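# Press the marked end of a rocker switch down

## Task

Push the marked end of the ivory rocker switch down so it stays latched down, with the switch still lying flat; afterwards no part of the robot may be in contact with the switch, and any drink can, parts box or small stack bin must still be upright.

## Robot and tools

Robot: two arms, left_arm and right_arm, each with six joints and a parallel gripper. Joint order, always: waist, shoulder, elbow, wrist pitch, wrist yaw, wrist roll. Stated ranges in rad: waist -2.618 to 3.054, shoulder 0.000 to 3.142, elbow 0.000 to 3.142, wrist pitch -1.571 to 1.571, wrist yaw -1.571 to 1.571, wrist roll -2.094 to 2.094. Real ends may differ from these by up to 0.059 rad either way.

Frame: the scene frame has its origin at table-top height, halfway between the nominal arm bases; +x points out over the table, +z up, and left_arm sits on the +y side (image left/right is unrelated). Gripper fingers point along the gripper's +z and open along its y. end_effector_position (metres) is the point between the pads, about 1 cm short of the fingertips; it and end_effector_quat_wxyz can be a few cm off, more at long reach. A BASES line, if present, gives calibrated base positions.

The row: every motion command is built from rows of 14 numbers, each in [-1, 1]: left_arm's six joints then its opening, then right_arm's six joints then its opening. Both arms are always included. The joint numbers are offsets, not poses: they are scaled (1.0 = 1.202 rad waist, 1.258 shoulder, 1.3 elbow, 2.073 wrist pitch, 2.022 wrist yaw and wrist roll) and added to the Joint targets reported at the start of the action or move, not to the previous row. Sending 0 for a joint re-commands its current target. The opening number is absolute: +1 fully open, -1 closed. Zero is a real command, so to keep a gripper as it is, repeat its current command (see Tool commands).

execute_actions: actions is a list of actions; each action is a table of up to 15 rows, one row per 1/30 s step, with the last row held for the rest of the 15 steps. Repeating the same offset in a later action moves the joint further. An action asking a joint to go more than 0.059 rad beyond its stated end (outward, measured from the start targets) is rejected for both arms; if the first action fails this or anything is malformed, the whole call is rejected. Joints asked past their real end stop there, and the result may print "joint sent to its limit". An empty actions list just reports state and images. cameras selects images: omitted, null or ["all"] gives all, [] none.

move: target is one row or a list of up to 15 rows, every row an offset from the same starting Joint targets. All joints move together, so the gripper travels on a curve; no collision avoidance. speed is rad/s for the joint with the longest way to go, 0.01 to 2, default 0.5, one value or one per target. blend (rad) rounds corners at intermediate targets; 0 stops at each. opening_speed (0.2 or more per second on the -1..+1 scale) ramps the grippers. blocking=false returns after about 0.5 s while the move continues. The extra "move:" line reports done, off_target (resting over 0.035 rad away), moving, held or fault, limits=held if steps were withheld, and the farthest-off joint per arm. done does not mean nothing is touched. Faster motion and targets set deeper beyond a contact press harder.

wait: seconds 0 to 10; arms hold their last command, a running move continues. stop: brakes a running move (needs stopping distance). zoom_image: camera is cam_head_left or cam_head_right, region [x0, y0, x1, y1] in pixels, at most 504 x 504, from the latest image of that camera. finished_scene: argument scene is the number of the scene being ended; irreversible, do it only once the switch is latched and the arm has backed off.

Results: Joint positions (rad, then finger gap in m, 0.094 fully open) and Joint velocities per arm; "within noise" means effectively still. Joint targets are the base for your next offsets. Step readings list joint positions at some steps (execute_actions only). grip_measured is on the opening scale, reading slightly wide when empty. Joint torques include arm weight, carry offsets and noise; joints 1 to 3 wrap at ±28 N m. "joint command not followed" means the clearance check altered targets (it does not separate the grippers from each other). Each step a joint's target is kept within a lead of its measured angle (0.202 waist, 0.258 shoulder, 0.3 elbow, 0.573 wrist pitch, 0.522 yaw/roll), and targets putting the gripper over 200 mm from where it is are scaled back, so big motions take several actions and may need finishing next call.

Cameras: cam_head_left and cam_head_right, both 896x504, pinhole with radial distortion; calibration K and T_world_to_cam are given and may be off by a couple of degrees and millimetres.

Caution: approach the switch slowly from above, press the marked end with modest overshoot, then lift clear. Avoid fast contact, hard pressing, knocking over the can, box or bin, anything leaving the table, and the two arms hitting each other. To stop pressing, command targets back past the measured positions. Stretched or straining arms heat motors: MOTOR HOT at 75 °C, a fold-up fault at 90 °C, collapse at 100 °C.

Each tool is called by a JSON object that holds its "name" and its "arguments".

## Session

{"name": "execute_actions", "arguments": {"actions": []}}

Scene clock: 0.00 s.
left_arm: end_effector_position=(+0.4286, +0.2967, +0.1025) grip_measured=+1.000 end_effector_quat_wxyz=(+0.594, -0.058, +0.801, +0.043) | right_arm: end_effector_position=(+0.4064, -0.2592, +0.1034) grip_measured=+1.000 end_effector_quat_wxyz=(+0.590, +0.008, +0.807, -0.016)
Joint positions: left_arm=[0.015 1.55 0.343 0.908 -0.141 -0.044 0.094] | right_arm=[-0.012 1.559 0.377 0.875 -0.004 -0.019 0.094]
Joint velocities: within noise
Joint torques (N m): no reading
Heat: left arm: 25 °C; right arm: 29 °C.
Joint targets: left_arm=[0.015 1.542 0.351 0.915 -0.142 -0.045] | right_arm=[-0.012 1.553 0.382 0.874 -0.004 -0.019]
Tool commands: left_gripper/opening=+1.0 right_gripper/opening=+1.0

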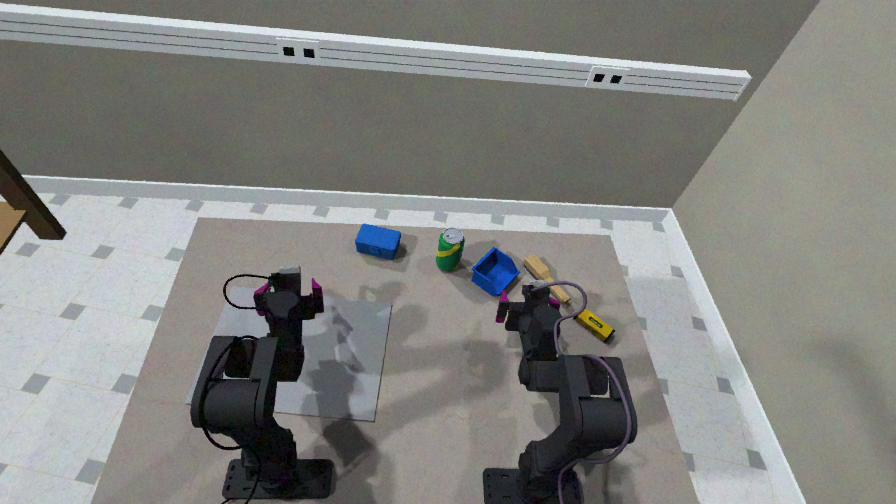

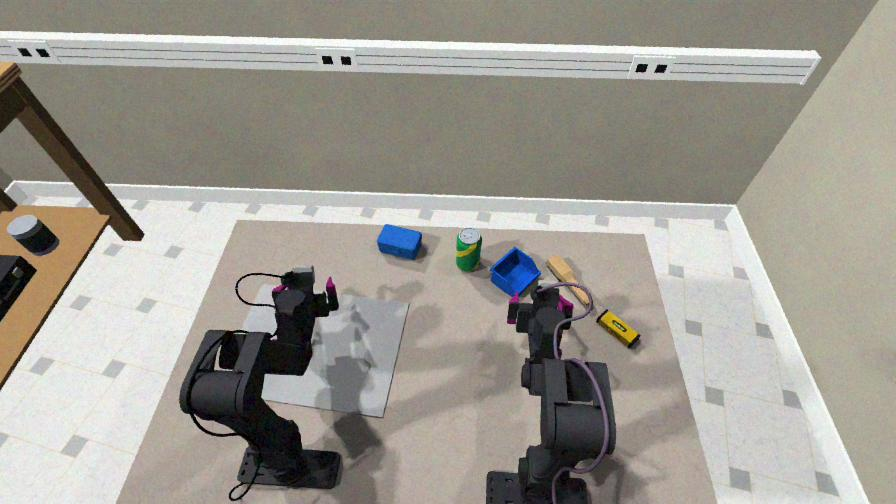

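{"name": "zoom_image", "arguments": {"camera": "cam_head_left", "region": [420, 210, 660, 370]}}

{"name": "zoom_image", "arguments": {"camera": "cam_head_right", "region": [430, 210, 670, 370]}}

{"name": "zoom_image", "arguments": {"camera": "cam_head_right", "region": [180, 210, 440, 480]}}

{"name": "zoom_image", "arguments": {"camera": "cam_head_left", "region": [180, 210, 440, 480]}}

Scaled by 2.100 from the camera's 896x504 image, which has a finer 1280x720 frame.

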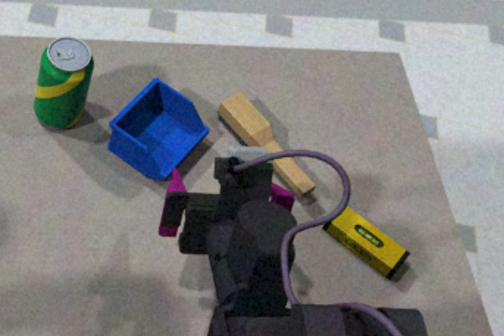

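Scaled by 2.100 from the camera's 896x504 image, which has a finer 1280x720 frame.

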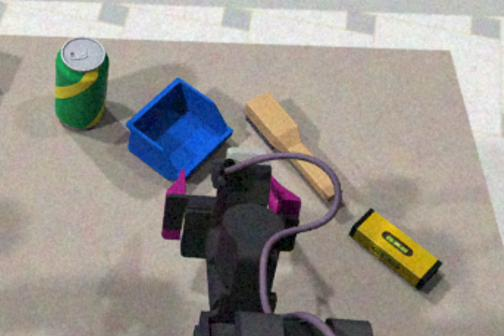

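Scaled by 1.867 from the camera's 896x504 image, which has a finer 1280x720 frame.

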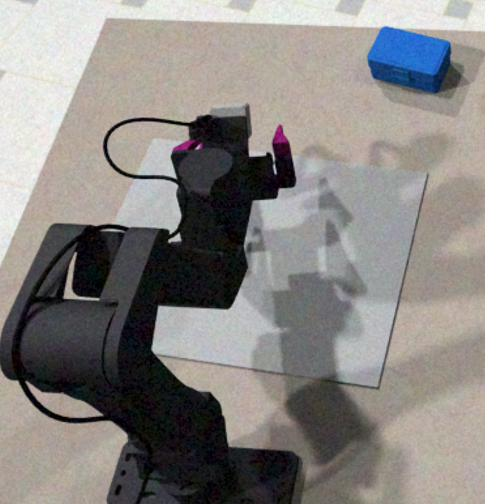

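Scaled by 1.867 from the camera's 896x504 image, which has a finer 1280x720 frame.

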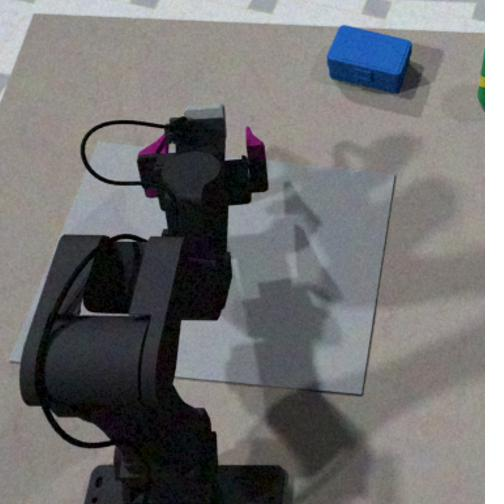

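{"name": "zoom_image", "arguments": {"camera": "cam_head_right", "region": [440, 280, 720, 504]}}

{"name": "zoom_image", "arguments": {"camera": "cam_head_left", "region": [440, 280, 720, 504]}}

{"name": "zoom_image", "arguments": {"camera": "cam_head_left", "region": [80, 200, 360, 504]}}

Scaled by 1.800 from the camera's 896x504 image, which has a finer 1280x720 frame.

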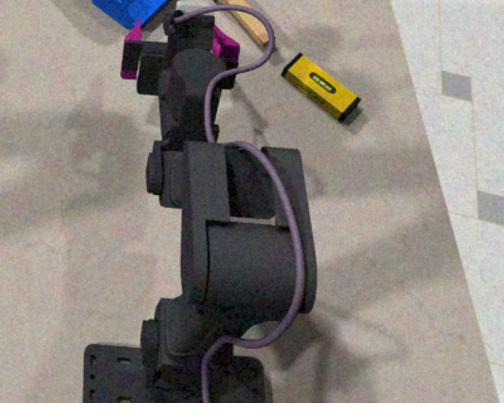

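Scaled by 1.800 from the camera's 896x504 image, which has a finer 1280x720 frame.

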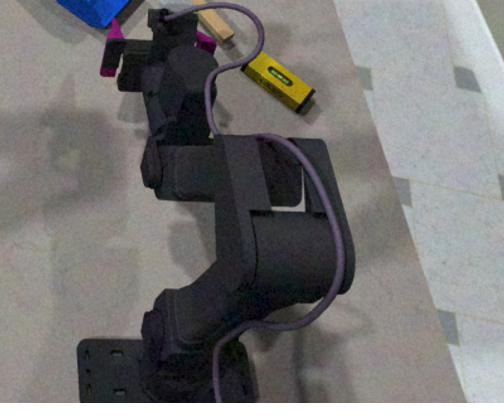

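Scaled by 1.658 from the camera's 896x504 image, which has a finer 1280x720 frame.

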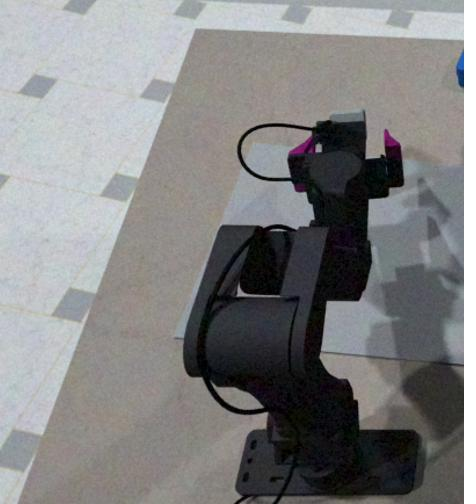

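{"name": "move", "arguments": {"target": [[0, 0, 0.346, -0.217, 0, 0, 1, 0, 0, 0.346, -0.217, 0, 0, 1], [0.5, 0, 0.346, -0.217, 0, 0, 1, -0.5, 0, 0.346, -0.217, 0, 0, 1]], "speed": [0.5, 0.5], "blend": [0.1, 0]}}

Scene clock: 18.87 s.
left_arm: end_effector_position=(+0.4058, +0.5563, +0.1796) grip_measured=+1.000 end_effector_quat_wxyz=(+0.552, -0.294, +0.750, +0.216) | right_arm: end_effector_position=(+0.3819, -0.5262, +0.1777) grip_measured=+1.000 end_effector_quat_wxyz=(+0.552, +0.250, +0.773, -0.189)
Joint positions: left_arm=[0.615 1.55 0.774 0.47 -0.143 -0.044 0.094] | right_arm=[-0.616 1.559 0.798 0.436 -0.003 -0.018 0.094]
Joint velocities: within noise
Joint torques (N m): left_arm=[-0.05 -6.83 10.37 2.14 -0.02 -0.04] | right_arm=[0.09 -6.17 10.36 1.97 -0.02 -0.03]
Heat: left arm: 28 °C; right arm: 32 °C.
Joint targets: left_arm=[0.615 1.542 0.801 0.466 -0.142 -0.045] | right_arm=[-0.613 1.553 0.832 0.424 -0.004 -0.018]
move: done

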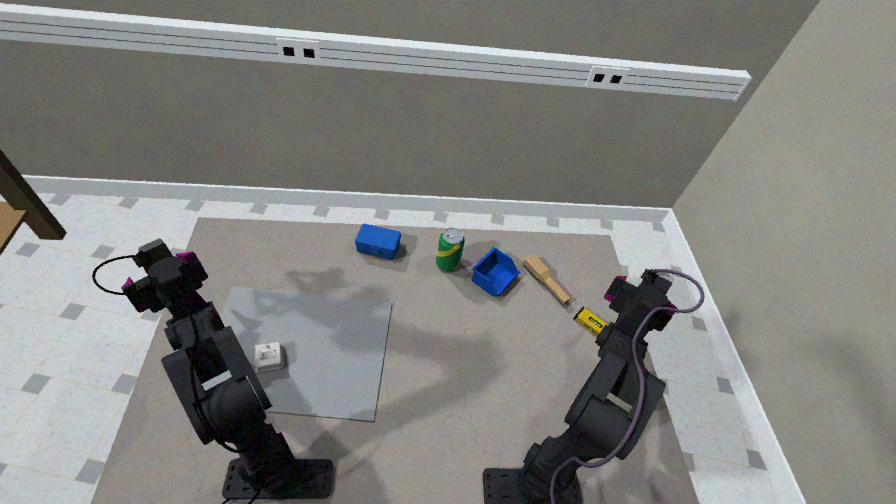

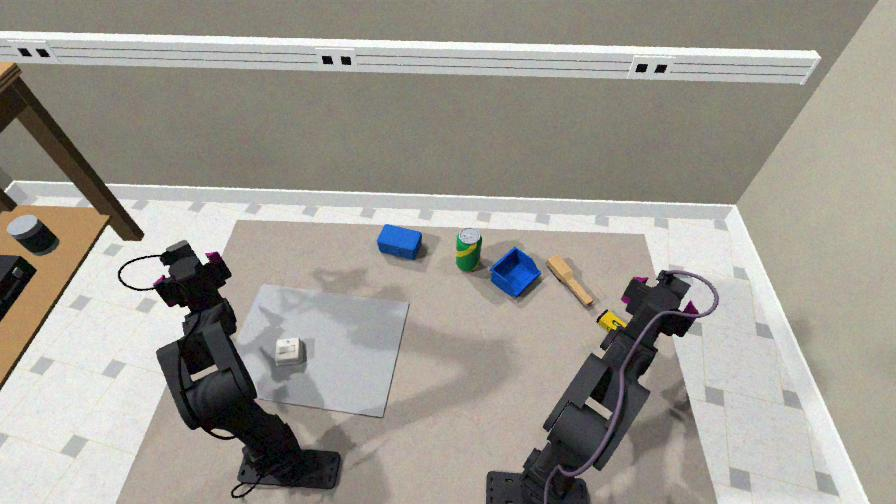

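{"name": "zoom_image", "arguments": {"camera": "cam_head_left", "region": [240, 330, 300, 385]}}

{"name": "zoom_image", "arguments": {"camera": "cam_head_right", "region": [260, 325, 320, 380]}}

Scaled by 8.400 from the camera's 896x504 image, which has a finer 1280x720 frame.

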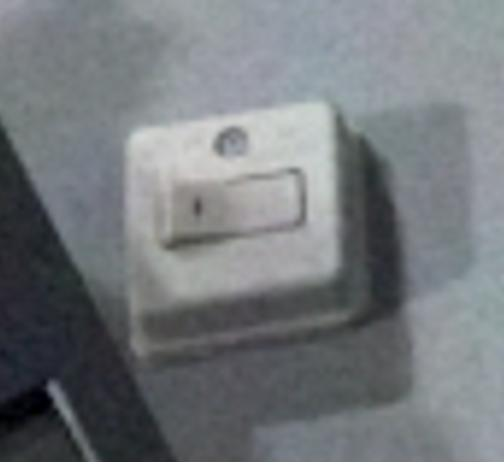

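Scaled by 8.400 from the camera's 896x504 image, which has a finer 1280x720 frame.

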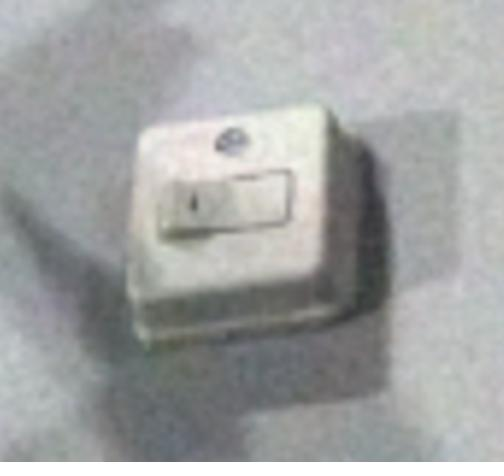

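{"name": "move", "arguments": {"target": [-0.3008, 0.1488, 0.5999, -0.911, 0.0702, 0.0223, -1, 0, 0, 0, 0, 0, 0, -1], "speed": [0.7], "opening_speed": 1.0}}

Scene clock: 45.00 s.
left_arm: end_effector_position=(+0.3335, +0.3481, +0.1530) grip_measured=-0.995 end_effector_quat_wxyz=(+0.000, -0.125, +0.992, +0.005) | right_arm: end_effector_position=(+0.3818, -0.5262, +0.1775) grip_measured=-0.997 end_effector_quat_wxyz=(+0.552, +0.250, +0.773, -0.189)
Joint positions: left_arm=[0.258 1.71 1.555 -1.414 -0.011 -0.01 0] | right_arm=[-0.616 1.559 0.798 0.435 -0.003 -0.018 0]
Joint velocities: within noise
Joint torques (N m): left_arm=[-0.46 -5.42 9.43 0.48 0.13 0.07] | right_arm=[0.23 -6.17 10.37 1.98 -0.03 -0.03]
Heat: left arm: 30 °C; right arm: 35 °C.
Joint targets: left_arm=[0.254 1.729 1.581 -1.423 0.000 0.000] | right_arm=[-0.613 1.553 0.832 0.424 -0.004 -0.018]
move: done

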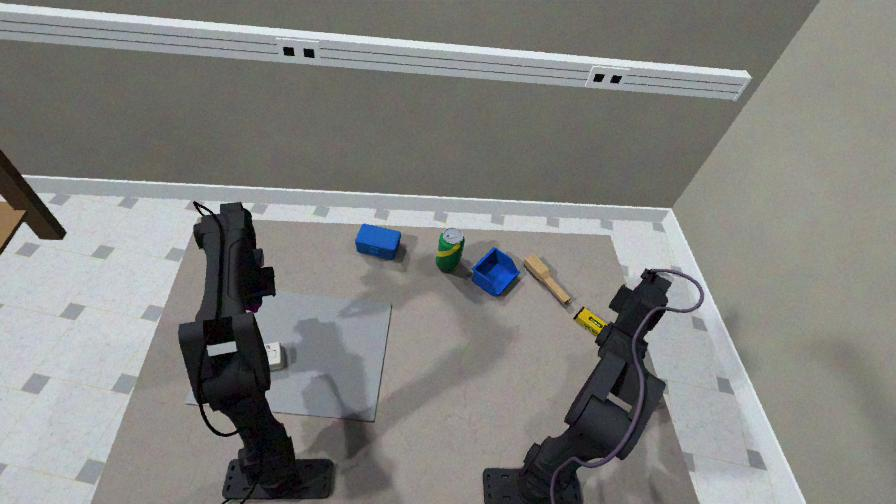

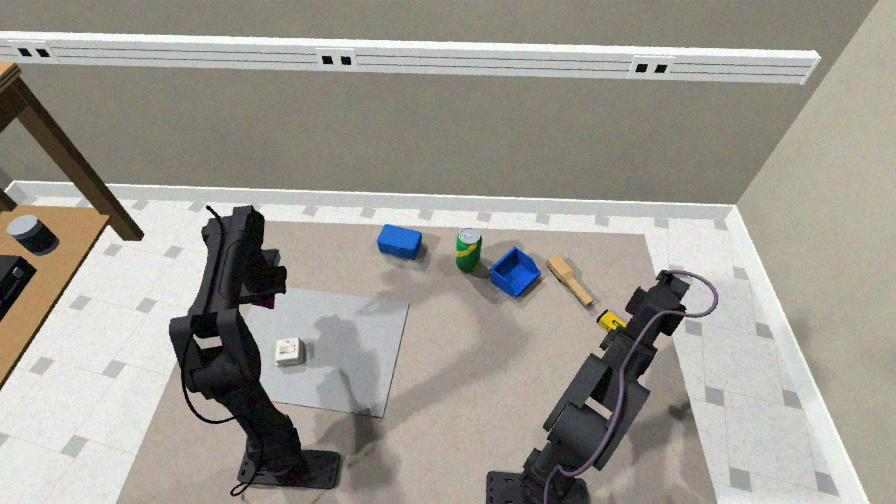

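{"name": "zoom_image", "arguments": {"camera": "cam_head_left", "region": [190, 230, 320, 400]}}

{"name": "zoom_image", "arguments": {"camera": "cam_head_right", "region": [190, 230, 320, 400]}}

Scaled by 2.965 from the camera's 896x504 image, which has a finer 1280x720 frame.

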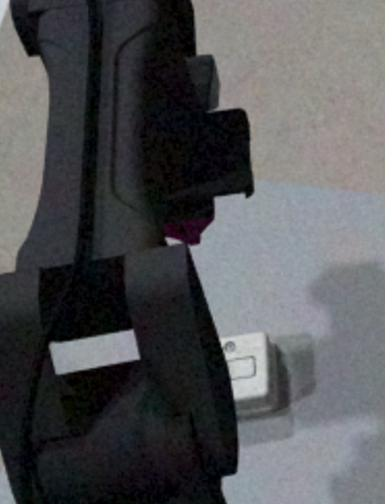

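Scaled by 2.965 from the camera's 896x504 image, which has a finer 1280x720 frame.

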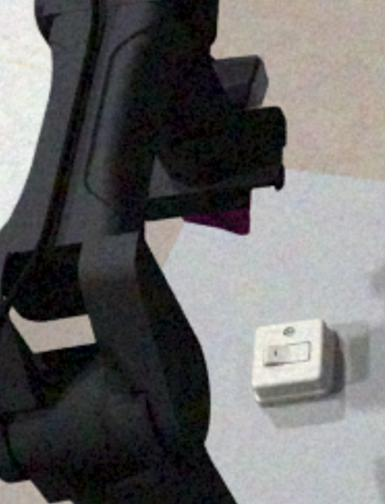

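{"name": "zoom_image", "arguments": {"camera": "cam_head_right", "region": [235, 270, 305, 330]}}

{"name": "zoom_image", "arguments": {"camera": "cam_head_left", "region": [225, 270, 295, 330]}}

Scaled by 7.200 from the camera's 896x504 image, which has a finer 1280x720 frame.

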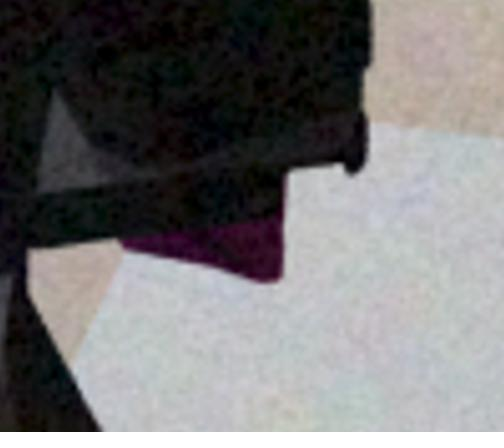

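Scaled by 7.200 from the camera's 896x504 image, which has a finer 1280x720 frame.

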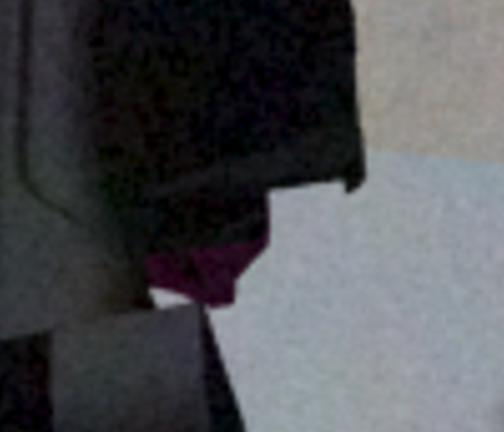

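{"name": "move", "arguments": {"target": [0.0353, -0.1353, -0.3150, 0.1257, 0.005, 0.005, -1, 0, 0, 0, 0, 0, 0, -1], "speed": [0.5]}}

{"name": "zoom_image", "arguments": {"camera": "cam_head_right", "region": [240, 290, 330, 380]}}

{"name": "zoom_image", "arguments": {"camera": "cam_head_left", "region": [220, 290, 310, 380]}}

Scene clock: 65.13 s.
left_arm: end_effector_position=(+0.2928, +0.3451, +0.0890) grip_measured=-0.995 end_effector_quat_wxyz=(-0.013, -0.136, +0.991, -0.001) | right_arm: end_effector_position=(+0.3818, -0.5262, +0.1775) grip_measured=-0.997 end_effector_quat_wxyz=(+0.552, +0.250, +0.773, -0.189)
Joint positions: left_arm=[0.29 1.597 1.177 -1.177 -0.001 0 0] | right_arm=[-0.616 1.559 0.798 0.435 -0.003 -0.018 0]
Joint velocities: within noise
Joint torques (N m): left_arm=[0.44 -9.09 6.22 0.62 0.14 0.07] | right_arm=[0.21 -6.17 10.37 1.98 -0.02 -0.03]
Heat: left arm: 28 °C; right arm: 36 °C.
Joint targets: left_arm=[0.296 1.559 1.172 -1.163 0.010 0.010] | right_arm=[-0.613 1.553 0.832 0.424 -0.004 -0.018]
move: off_target (left_arm); left_arm: the shoulder is farthest, 0.038 rad from its target

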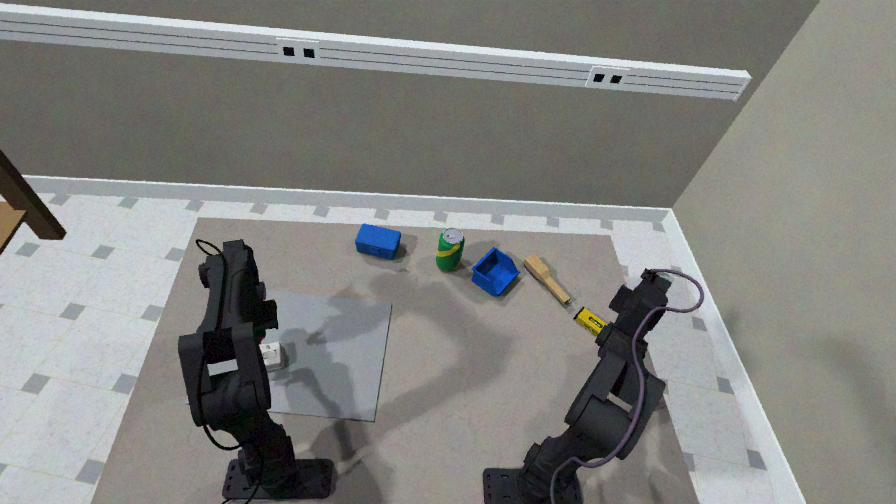

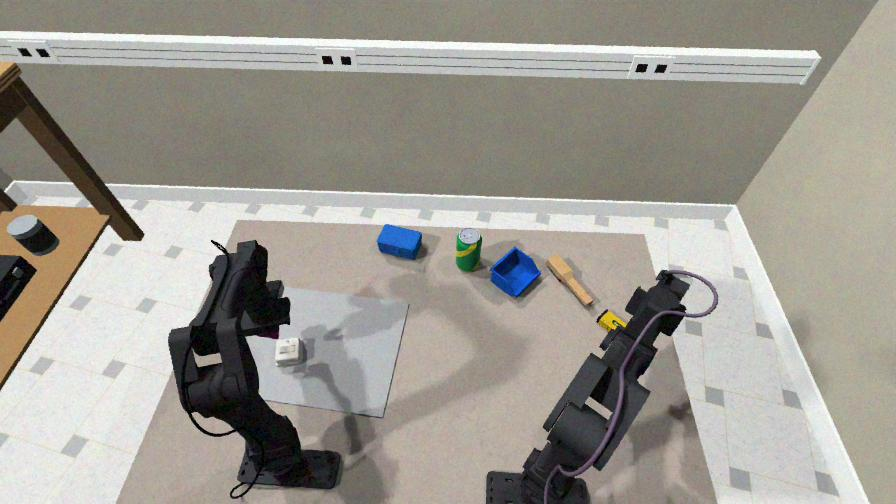

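Scaled by 5.600 from the camera's 896x504 image, which has a finer 1280x720 frame.

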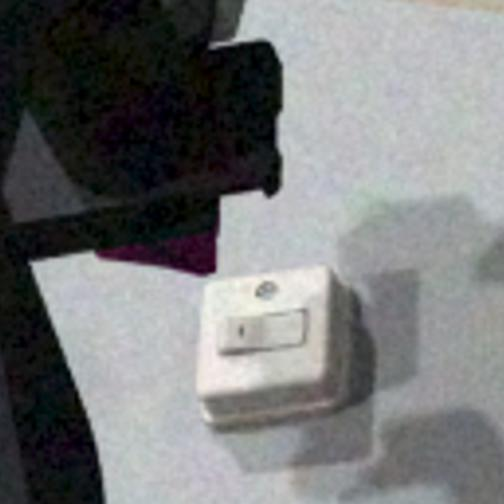

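Scaled by 5.600 from the camera's 896x504 image, which has a finer 1280x720 frame.

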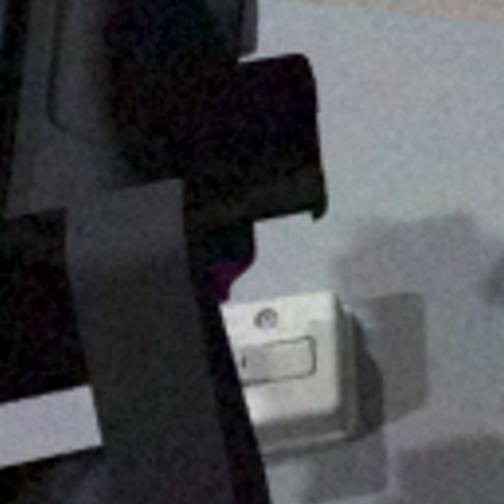

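{"name": "move", "arguments": {"target": [[0, 0, 0.2908, -0.1867, 0, 0, -1, 0, 0, 0, 0, 0, 0, -1], [0, 0, 0.2908, 1.0, 0, 0, -1, 0, 0, 0, 0, 0, 0, -1]], "speed": [0.7, 1.0], "blend": [0.1, 0], "cameras": []}}

{"name": "move", "arguments": {"target": [0, 0, 0, 0.27, 0, 0, -1, 0, 0, 0, 0, 0, 0, -1], "speed": [0.7]}}

Scene clock: 89.57 s.
left_arm: end_effector_position=(+0.4582, +0.3912, +0.6114) grip_measured=-0.995 end_effector_quat_wxyz=(+0.924, -0.049, +0.357, +0.127) | right_arm: end_effector_position=(+0.3818, -0.5262, +0.1775) grip_measured=-0.997 end_effector_quat_wxyz=(+0.552, +0.250, +0.773, -0.189)
Joint positions: left_arm=[0.29 1.588 1.525 0.896 0 0.001 0] | right_arm=[-0.616 1.559 0.798 0.435 -0.003 -0.018 0]
Joint velocities: within noise
Joint torques (N m): left_arm=[0.42 -8.75 9.7 1.5 0.12 0.09] | right_arm=[0.21 -6.16 10.36 1.98 -0.02 -0.03]
Heat: left arm: 29 °C; right arm: 36 °C.
Joint targets: left_arm=[0.296 1.559 1.550 0.911 0.010 0.010] | right_arm=[-0.613 1.553 0.832 0.424 -0.004 -0.018]
move: done
No camera images: "cameras" was empty.

Scene clock: 91.17 s.
left_arm: end_effector_position=(+0.3386, +0.3577, +0.6723) grip_measured=-0.995 end_effector_quat_wxyz=(+0.987, -0.012, +0.086, +0.136) | right_arm: end_effector_position=(+0.3818, -0.5262, +0.1775) grip_measured=-0.997 end_effector_quat_wxyz=(+0.552, +0.250, +0.773, -0.189)
Joint positions: left_arm=[0.29 1.588 1.525 1.46 0 0.001 0] | right_arm=[-0.616 1.559 0.798 0.435 -0.003 -0.018 0]
Joint velocities: within noise
Joint torques (N m): left_arm=[0.49 -7.8 8.73 0.32 0.13 0.05] | right_arm=[0.21 -6.17 10.37 1.98 -0.02 -0.02]
Heat: left arm: 29 °C; right arm: 36 °C.
Joint targets: left_arm=[0.296 1.559 1.550 1.470 0.010 0.010] | right_arm=[-0.613 1.553 0.832 0.424 -0.004 -0.018]
move: done

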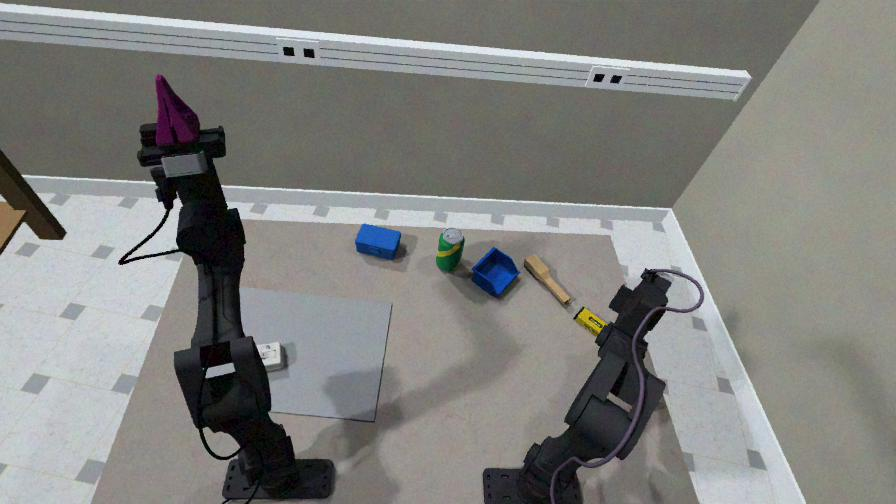

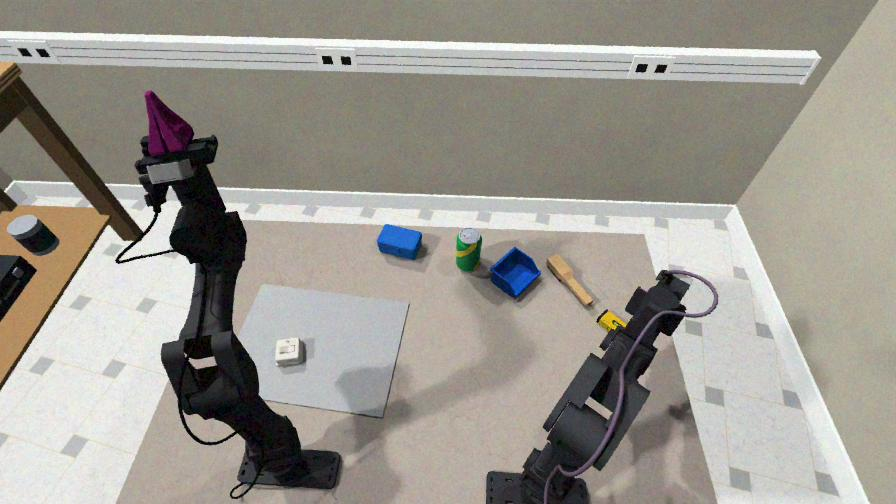

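{"name": "zoom_image", "arguments": {"camera": "cam_head_left", "region": [120, 60, 240, 180]}}

{"name": "zoom_image", "arguments": {"camera": "cam_head_right", "region": [110, 80, 230, 200]}}

Scaled by 4.200 from the camera's 896x504 image, which has a finer 1280x720 frame.

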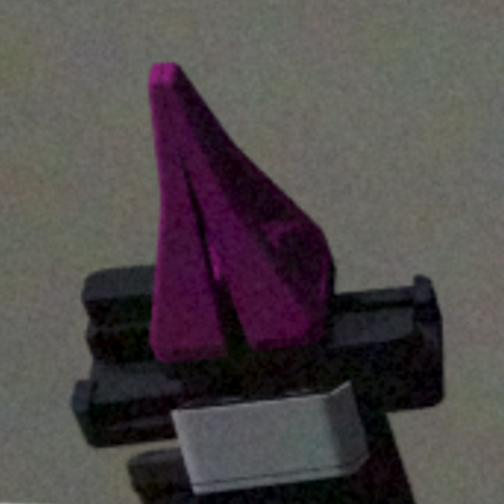

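Scaled by 4.200 from the camera's 896x504 image, which has a finer 1280x720 frame.

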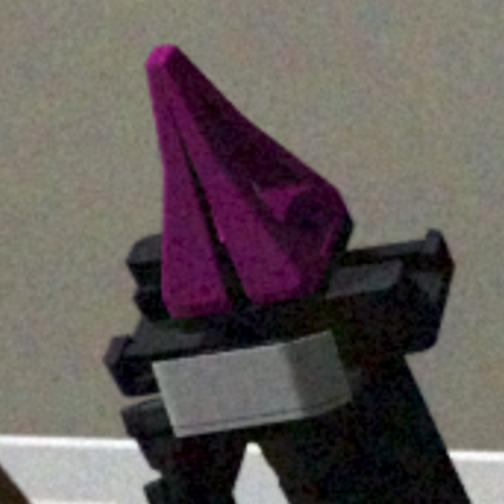

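{"name": "move", "arguments": {"target": [0, 0, 0, -1.0, 0, 0, -1, 0, 0, 0, 0, 0, 0, -1], "speed": [1.0], "cameras": []}}

Scene clock: 115.93 s.
left_arm: end_effector_position=(+0.4862, +0.3990, +0.2748) grip_measured=-0.995 end_effector_quat_wxyz=(+0.436, -0.122, +0.890, +0.060) | right_arm: end_effector_position=(+0.3818, -0.5261, +0.1774) grip_measured=-0.997 end_effector_quat_wxyz=(+0.551, +0.250, +0.773, -0.189)
Joint positions: left_arm=[0.29 1.588 1.525 -0.598 0 0.001 0] | right_arm=[-0.616 1.559 0.798 0.435 -0.003 -0.018 0]
Joint velocities: within noise
Joint torques (N m): left_arm=[0.54 -9.24 10.44 1.9 0.11 0.08] | right_arm=[0.21 -6.17 10.36 1.98 -0.02 -0.03]
Heat: left arm: 30 °C; right arm: 37 °C.
Joint targets: left_arm=[0.296 1.559 1.550 -0.603 0.010 0.010] | right_arm=[-0.613 1.553 0.832 0.424 -0.004 -0.018]
move: done
No camera images: "cameras" was empty.

{"name": "move", "arguments": {"target": [[0.0067, 0, -0.2308, -0.3121, 0, 0, -1, 0, 0, 0, 0, 0, 0, -1], [0.0067, 0, -0.3548, -0.2306, 0, 0, -1, 0, 0, 0, 0, 0, 0, -1]], "speed": [0.7, 0.3], "blend": [0.05, 0]}}

{"name": "zoom_image", "arguments": {"camera": "cam_head_right", "region": [250, 315, 320, 385]}}

{"name": "zoom_image", "arguments": {"camera": "cam_head_left", "region": [230, 315, 300, 385]}}

Scene clock: 119.77 s.
left_arm: end_effector_position=(+0.2879, +0.3457, +0.0708) grip_measured=-0.995 end_effector_quat_wxyz=(-0.009, -0.139, +0.990, -0.001) | right_arm: end_effector_position=(+0.3818, -0.5261, +0.1774) grip_measured=-0.997 end_effector_quat_wxyz=(+0.551, +0.250, +0.773, -0.189)
Joint positions: left_arm=[0.298 1.588 1.093 -1.096 0 0.001 0] | right_arm=[-0.616 1.559 0.798 0.435 -0.003 -0.018 0]
Joint velocities: within noise
Joint torques (N m): left_arm=[0.58 -8.01 6.17 0.68 0.11 0.06] | right_arm=[0.24 -6.17 10.36 1.99 -0.03 -0.03]
Heat: left arm: 30 °C; right arm: 37 °C.
Joint targets: left_arm=[0.304 1.559 1.089 -1.081 0.010 0.010] | right_arm=[-0.613 1.553 0.832 0.424 -0.004 -0.018]
move: done

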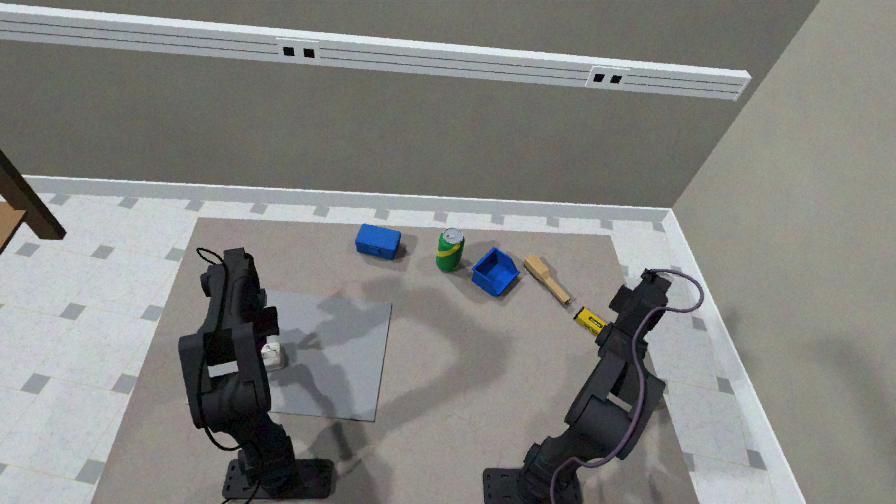

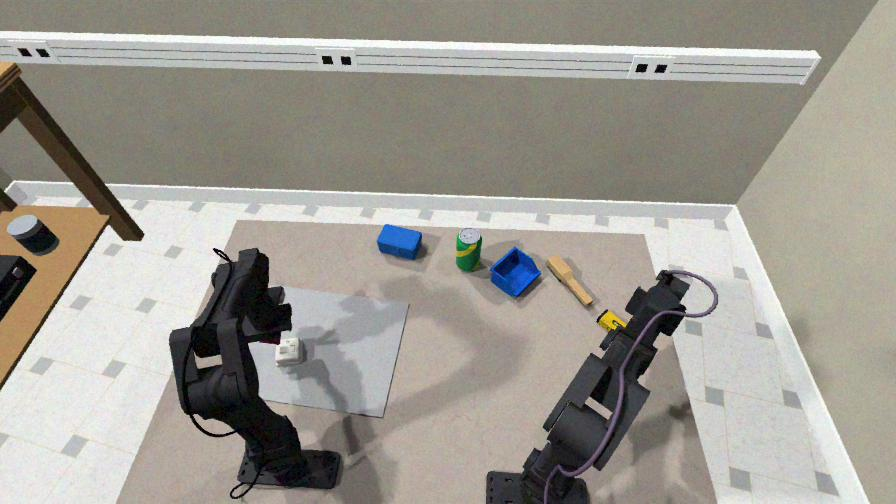

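Scaled by 7.200 from the camera's 896x504 image, which has a finer 1280x720 frame.

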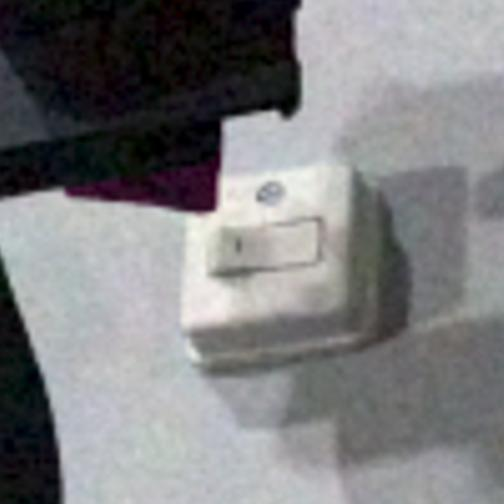

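Scaled by 7.200 from the camera's 896x504 image, which has a finer 1280x720 frame.

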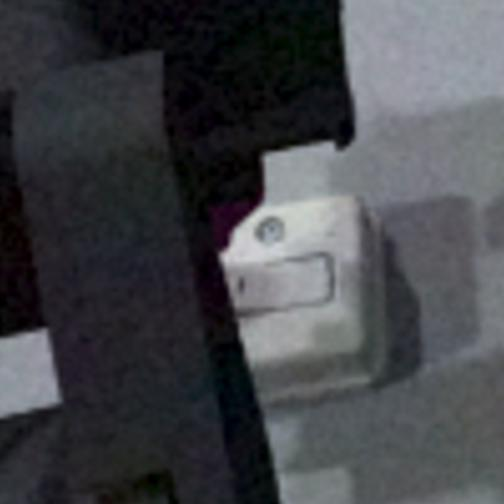

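{"name": "move", "arguments": {"target": [0, 0, -0.0645, 0.0455, 0, 0, -1, 0, 0, 0, 0, 0, 0, -1], "speed": [0.2]}}

{"name": "zoom_image", "arguments": {"camera": "cam_head_right", "region": [250, 315, 320, 385]}}

Scene clock: 129.33 s.
left_arm: end_effector_position=(+0.2847, +0.3447, +0.0507) grip_measured=-0.995 end_effector_quat_wxyz=(-0.004, -0.139, +0.990, -0.001) | right_arm: end_effector_position=(+0.3818, -0.5261, +0.1774) grip_measured=-0.997 end_effector_quat_wxyz=(+0.551, +0.250, +0.773, -0.189)
Joint positions: left_arm=[0.298 1.588 1.01 -1.002 0 0.001 0] | right_arm=[-0.616 1.559 0.798 0.435 -0.003 -0.018 0]
Joint velocities: within noise
Joint torques (N m): left_arm=[0.59 -7.99 6.01 0.67 0.14 0.09] | right_arm=[0.23 -6.17 10.36 1.99 -0.02 -0.03]
Heat: left arm: 30 °C; right arm: 37 °C.
Joint targets: left_arm=[0.304 1.559 1.005 -0.987 0.010 0.010] | right_arm=[-0.613 1.553 0.832 0.424 -0.004 -0.018]
move: done

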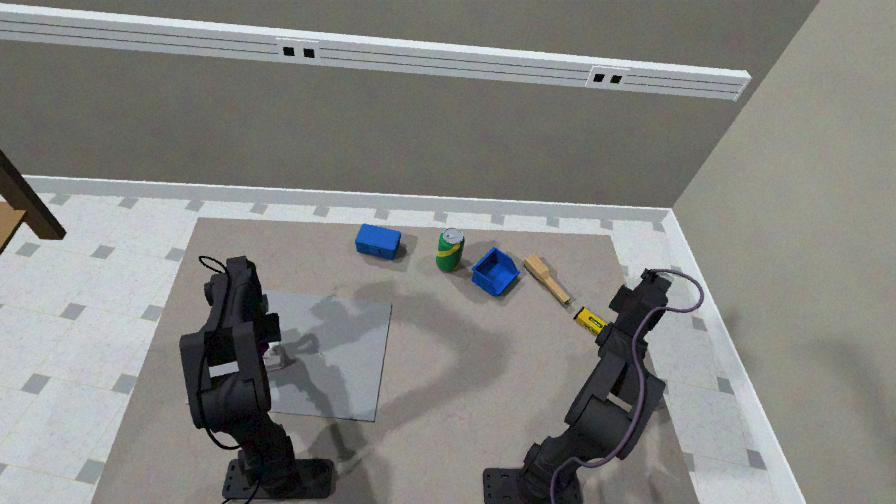

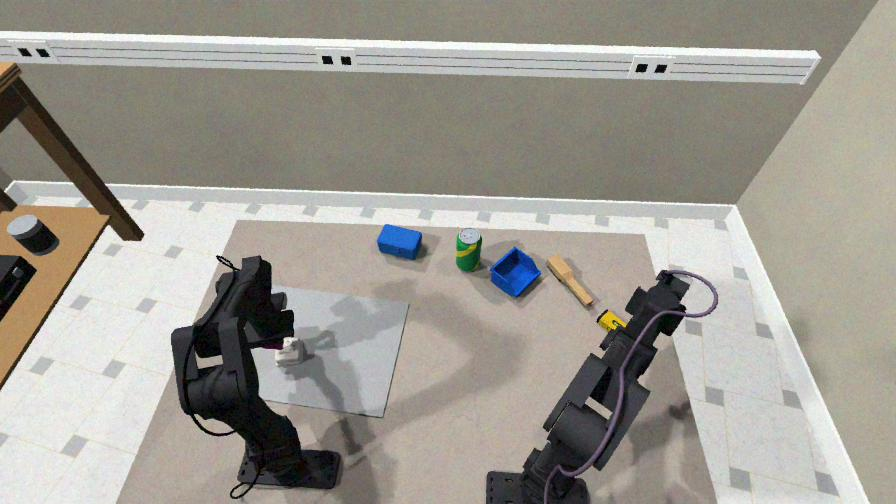

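Scaled by 7.200 from the camera's 896x504 image, which has a finer 1280x720 frame.

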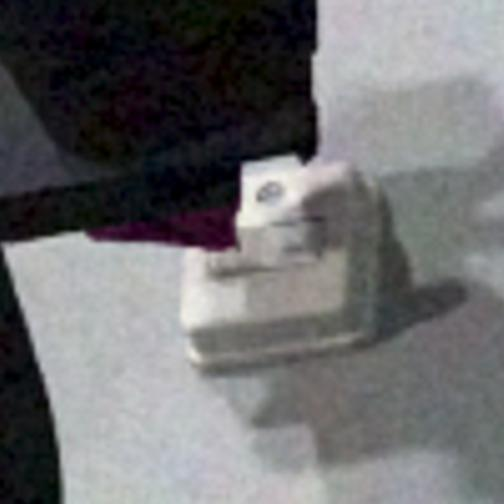

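{"name": "move", "arguments": {"target": [0, 0, -0.0160, 0.0137, 0, 0, -1, 0, 0, 0, 0, 0, 0, -1], "speed": [0.1], "cameras": []}}

{"name": "move", "arguments": {"target": [0, 0, -0.0162, 0.0138, 0, 0, -1, 0, 0, 0, 0, 0, 0, -1], "speed": [0.1]}}

{"name": "zoom_image", "arguments": {"camera": "cam_head_right", "region": [250, 315, 320, 385]}}

Scene clock: 132.40 s.
left_arm: end_effector_position=(+0.2853, +0.3449, +0.0461) grip_measured=-0.995 end_effector_quat_wxyz=(+0.001, -0.139, +0.990, +0.000) | right_arm: end_effector_position=(+0.3818, -0.5261, +0.1774) grip_measured=-0.997 end_effector_quat_wxyz=(+0.551, +0.250, +0.773, -0.189)
Joint positions: left_arm=[0.298 1.588 0.991 -0.973 0 0.001 0] | right_arm=[-0.616 1.559 0.798 0.435 -0.003 -0.018 0]
Joint velocities: within noise
Joint torques (N m): left_arm=[0.53 -7.94 5.81 0.67 0.14 0.04] | right_arm=[0.23 -6.17 10.37 1.98 -0.02 -0.03]
Heat: left arm: 30 °C; right arm: 37 °C.
Joint targets: left_arm=[0.304 1.559 0.984 -0.958 0.010 0.010] | right_arm=[-0.613 1.553 0.832 0.424 -0.004 -0.018]
move: done
No camera images: "cameras" was empty.

Scene clock: 133.10 s.
left_arm: end_effector_position=(+0.2841, +0.3446, +0.0421) grip_measured=-0.995 end_effector_quat_wxyz=(+0.001, -0.139, +0.990, +0.000) | right_arm: end_effector_position=(+0.3818, -0.5261, +0.1774) grip_measured=-0.997 end_effector_quat_wxyz=(+0.551, +0.250, +0.773, -0.189)
Joint positions: left_arm=[0.298 1.588 0.974 -0.954 0 0.001 0] | right_arm=[-0.616 1.559 0.798 0.435 -0.003 -0.018 0]
Joint velocities: within noise
Joint torques (N m): left_arm=[0.5 -7.92 5.48 0.78 0.14 0.07] | right_arm=[0.23 -6.16 10.36 1.99 -0.03 -0.03]
Heat: left arm: 30 °C; right arm: 37 °C.
Joint targets: left_arm=[0.304 1.559 0.963 -0.930 0.010 0.010] | right_arm=[-0.613 1.553 0.832 0.424 -0.004 -0.018]
move: done

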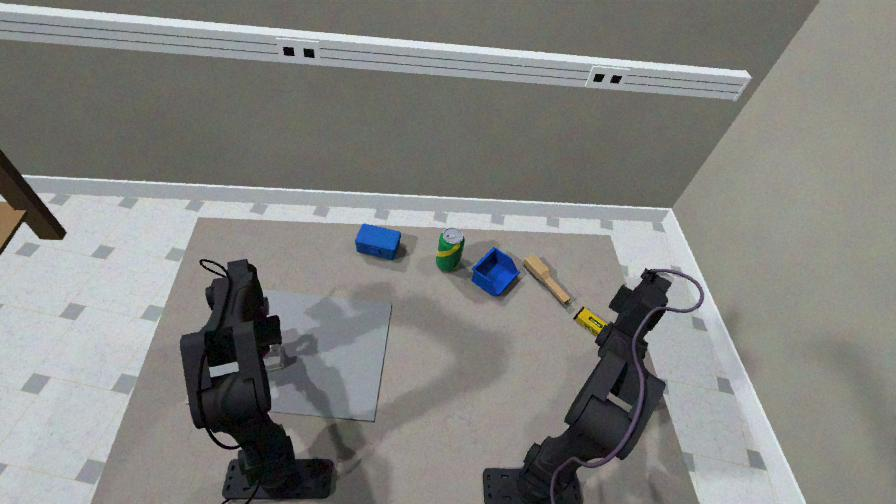

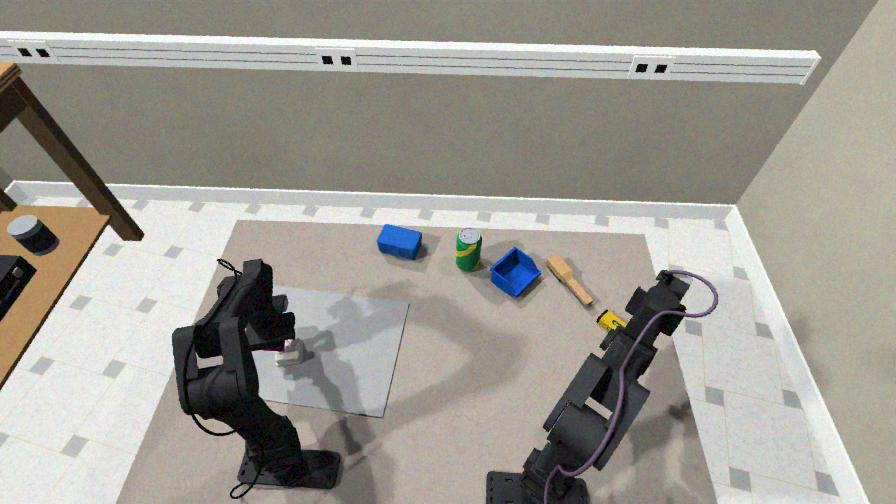

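Scaled by 7.200 from the camera's 896x504 image, which has a finer 1280x720 frame.

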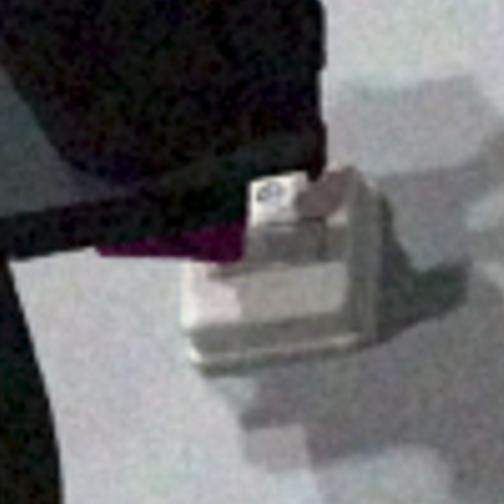

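{"name": "move", "arguments": {"target": [0, 0, -0.0165, 0.0142, 0, 0, -1, 0, 0, 0, 0, 0, 0, -1], "speed": [0.1], "cameras": ["cam_head_right"]}}

{"name": "zoom_image", "arguments": {"camera": "cam_head_right", "region": [250, 315, 320, 385]}}

Scene clock: 135.23 s.
left_arm: end_effector_position=(+0.2842, +0.3445, +0.0417) grip_measured=-0.995 end_effector_quat_wxyz=(+0.008, -0.139, +0.990, +0.001) | right_arm: end_effector_position=(+0.3818, -0.5261, +0.1774) grip_measured=-0.997 end_effector_quat_wxyz=(+0.551, +0.250, +0.773, -0.189)
Joint positions: left_arm=[0.298 1.575 0.959 -0.938 0 0.001 0] | right_arm=[-0.616 1.559 0.798 0.435 -0.003 -0.018 0]
Joint velocities: within noise
Joint torques (N m): left_arm=[0.51 -6.72 4.79 0.99 0.13 0.08] | right_arm=[0.23 -6.19 10.37 1.98 -0.03 -0.03]
Heat: left arm: 30 °C; right arm: 37 °C.
Joint targets: left_arm=[0.304 1.559 0.942 -0.900 0.010 0.010] | right_arm=[-0.613 1.553 0.832 0.424 -0.004 -0.018]
move: off_target (left_arm); left_arm: the wrist pitch is farthest, 0.038 rad from its target
Images, in order (width x height): cam_head_right 896x504.

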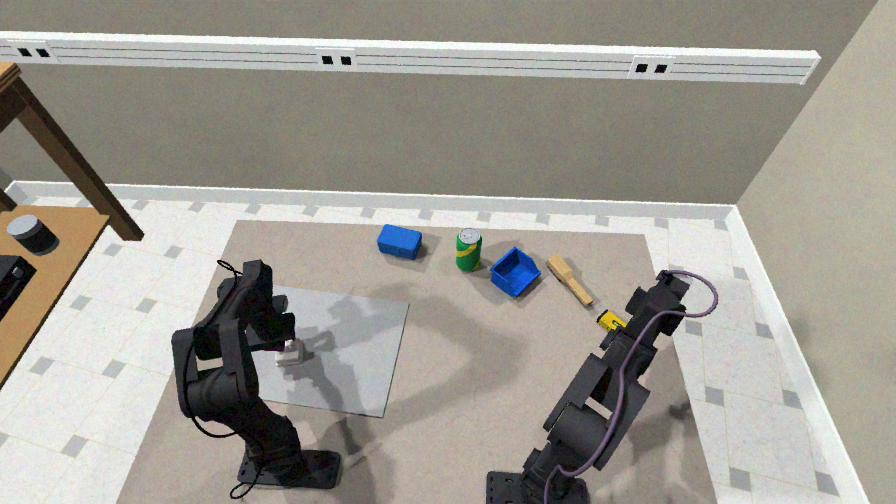

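Scaled by 7.200 from the camera's 896x504 image, which has a finer 1280x720 frame.

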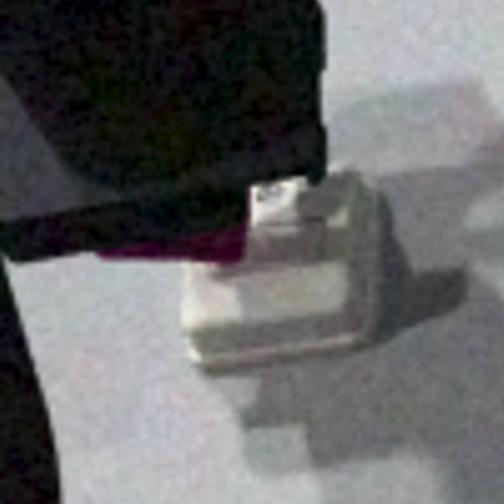

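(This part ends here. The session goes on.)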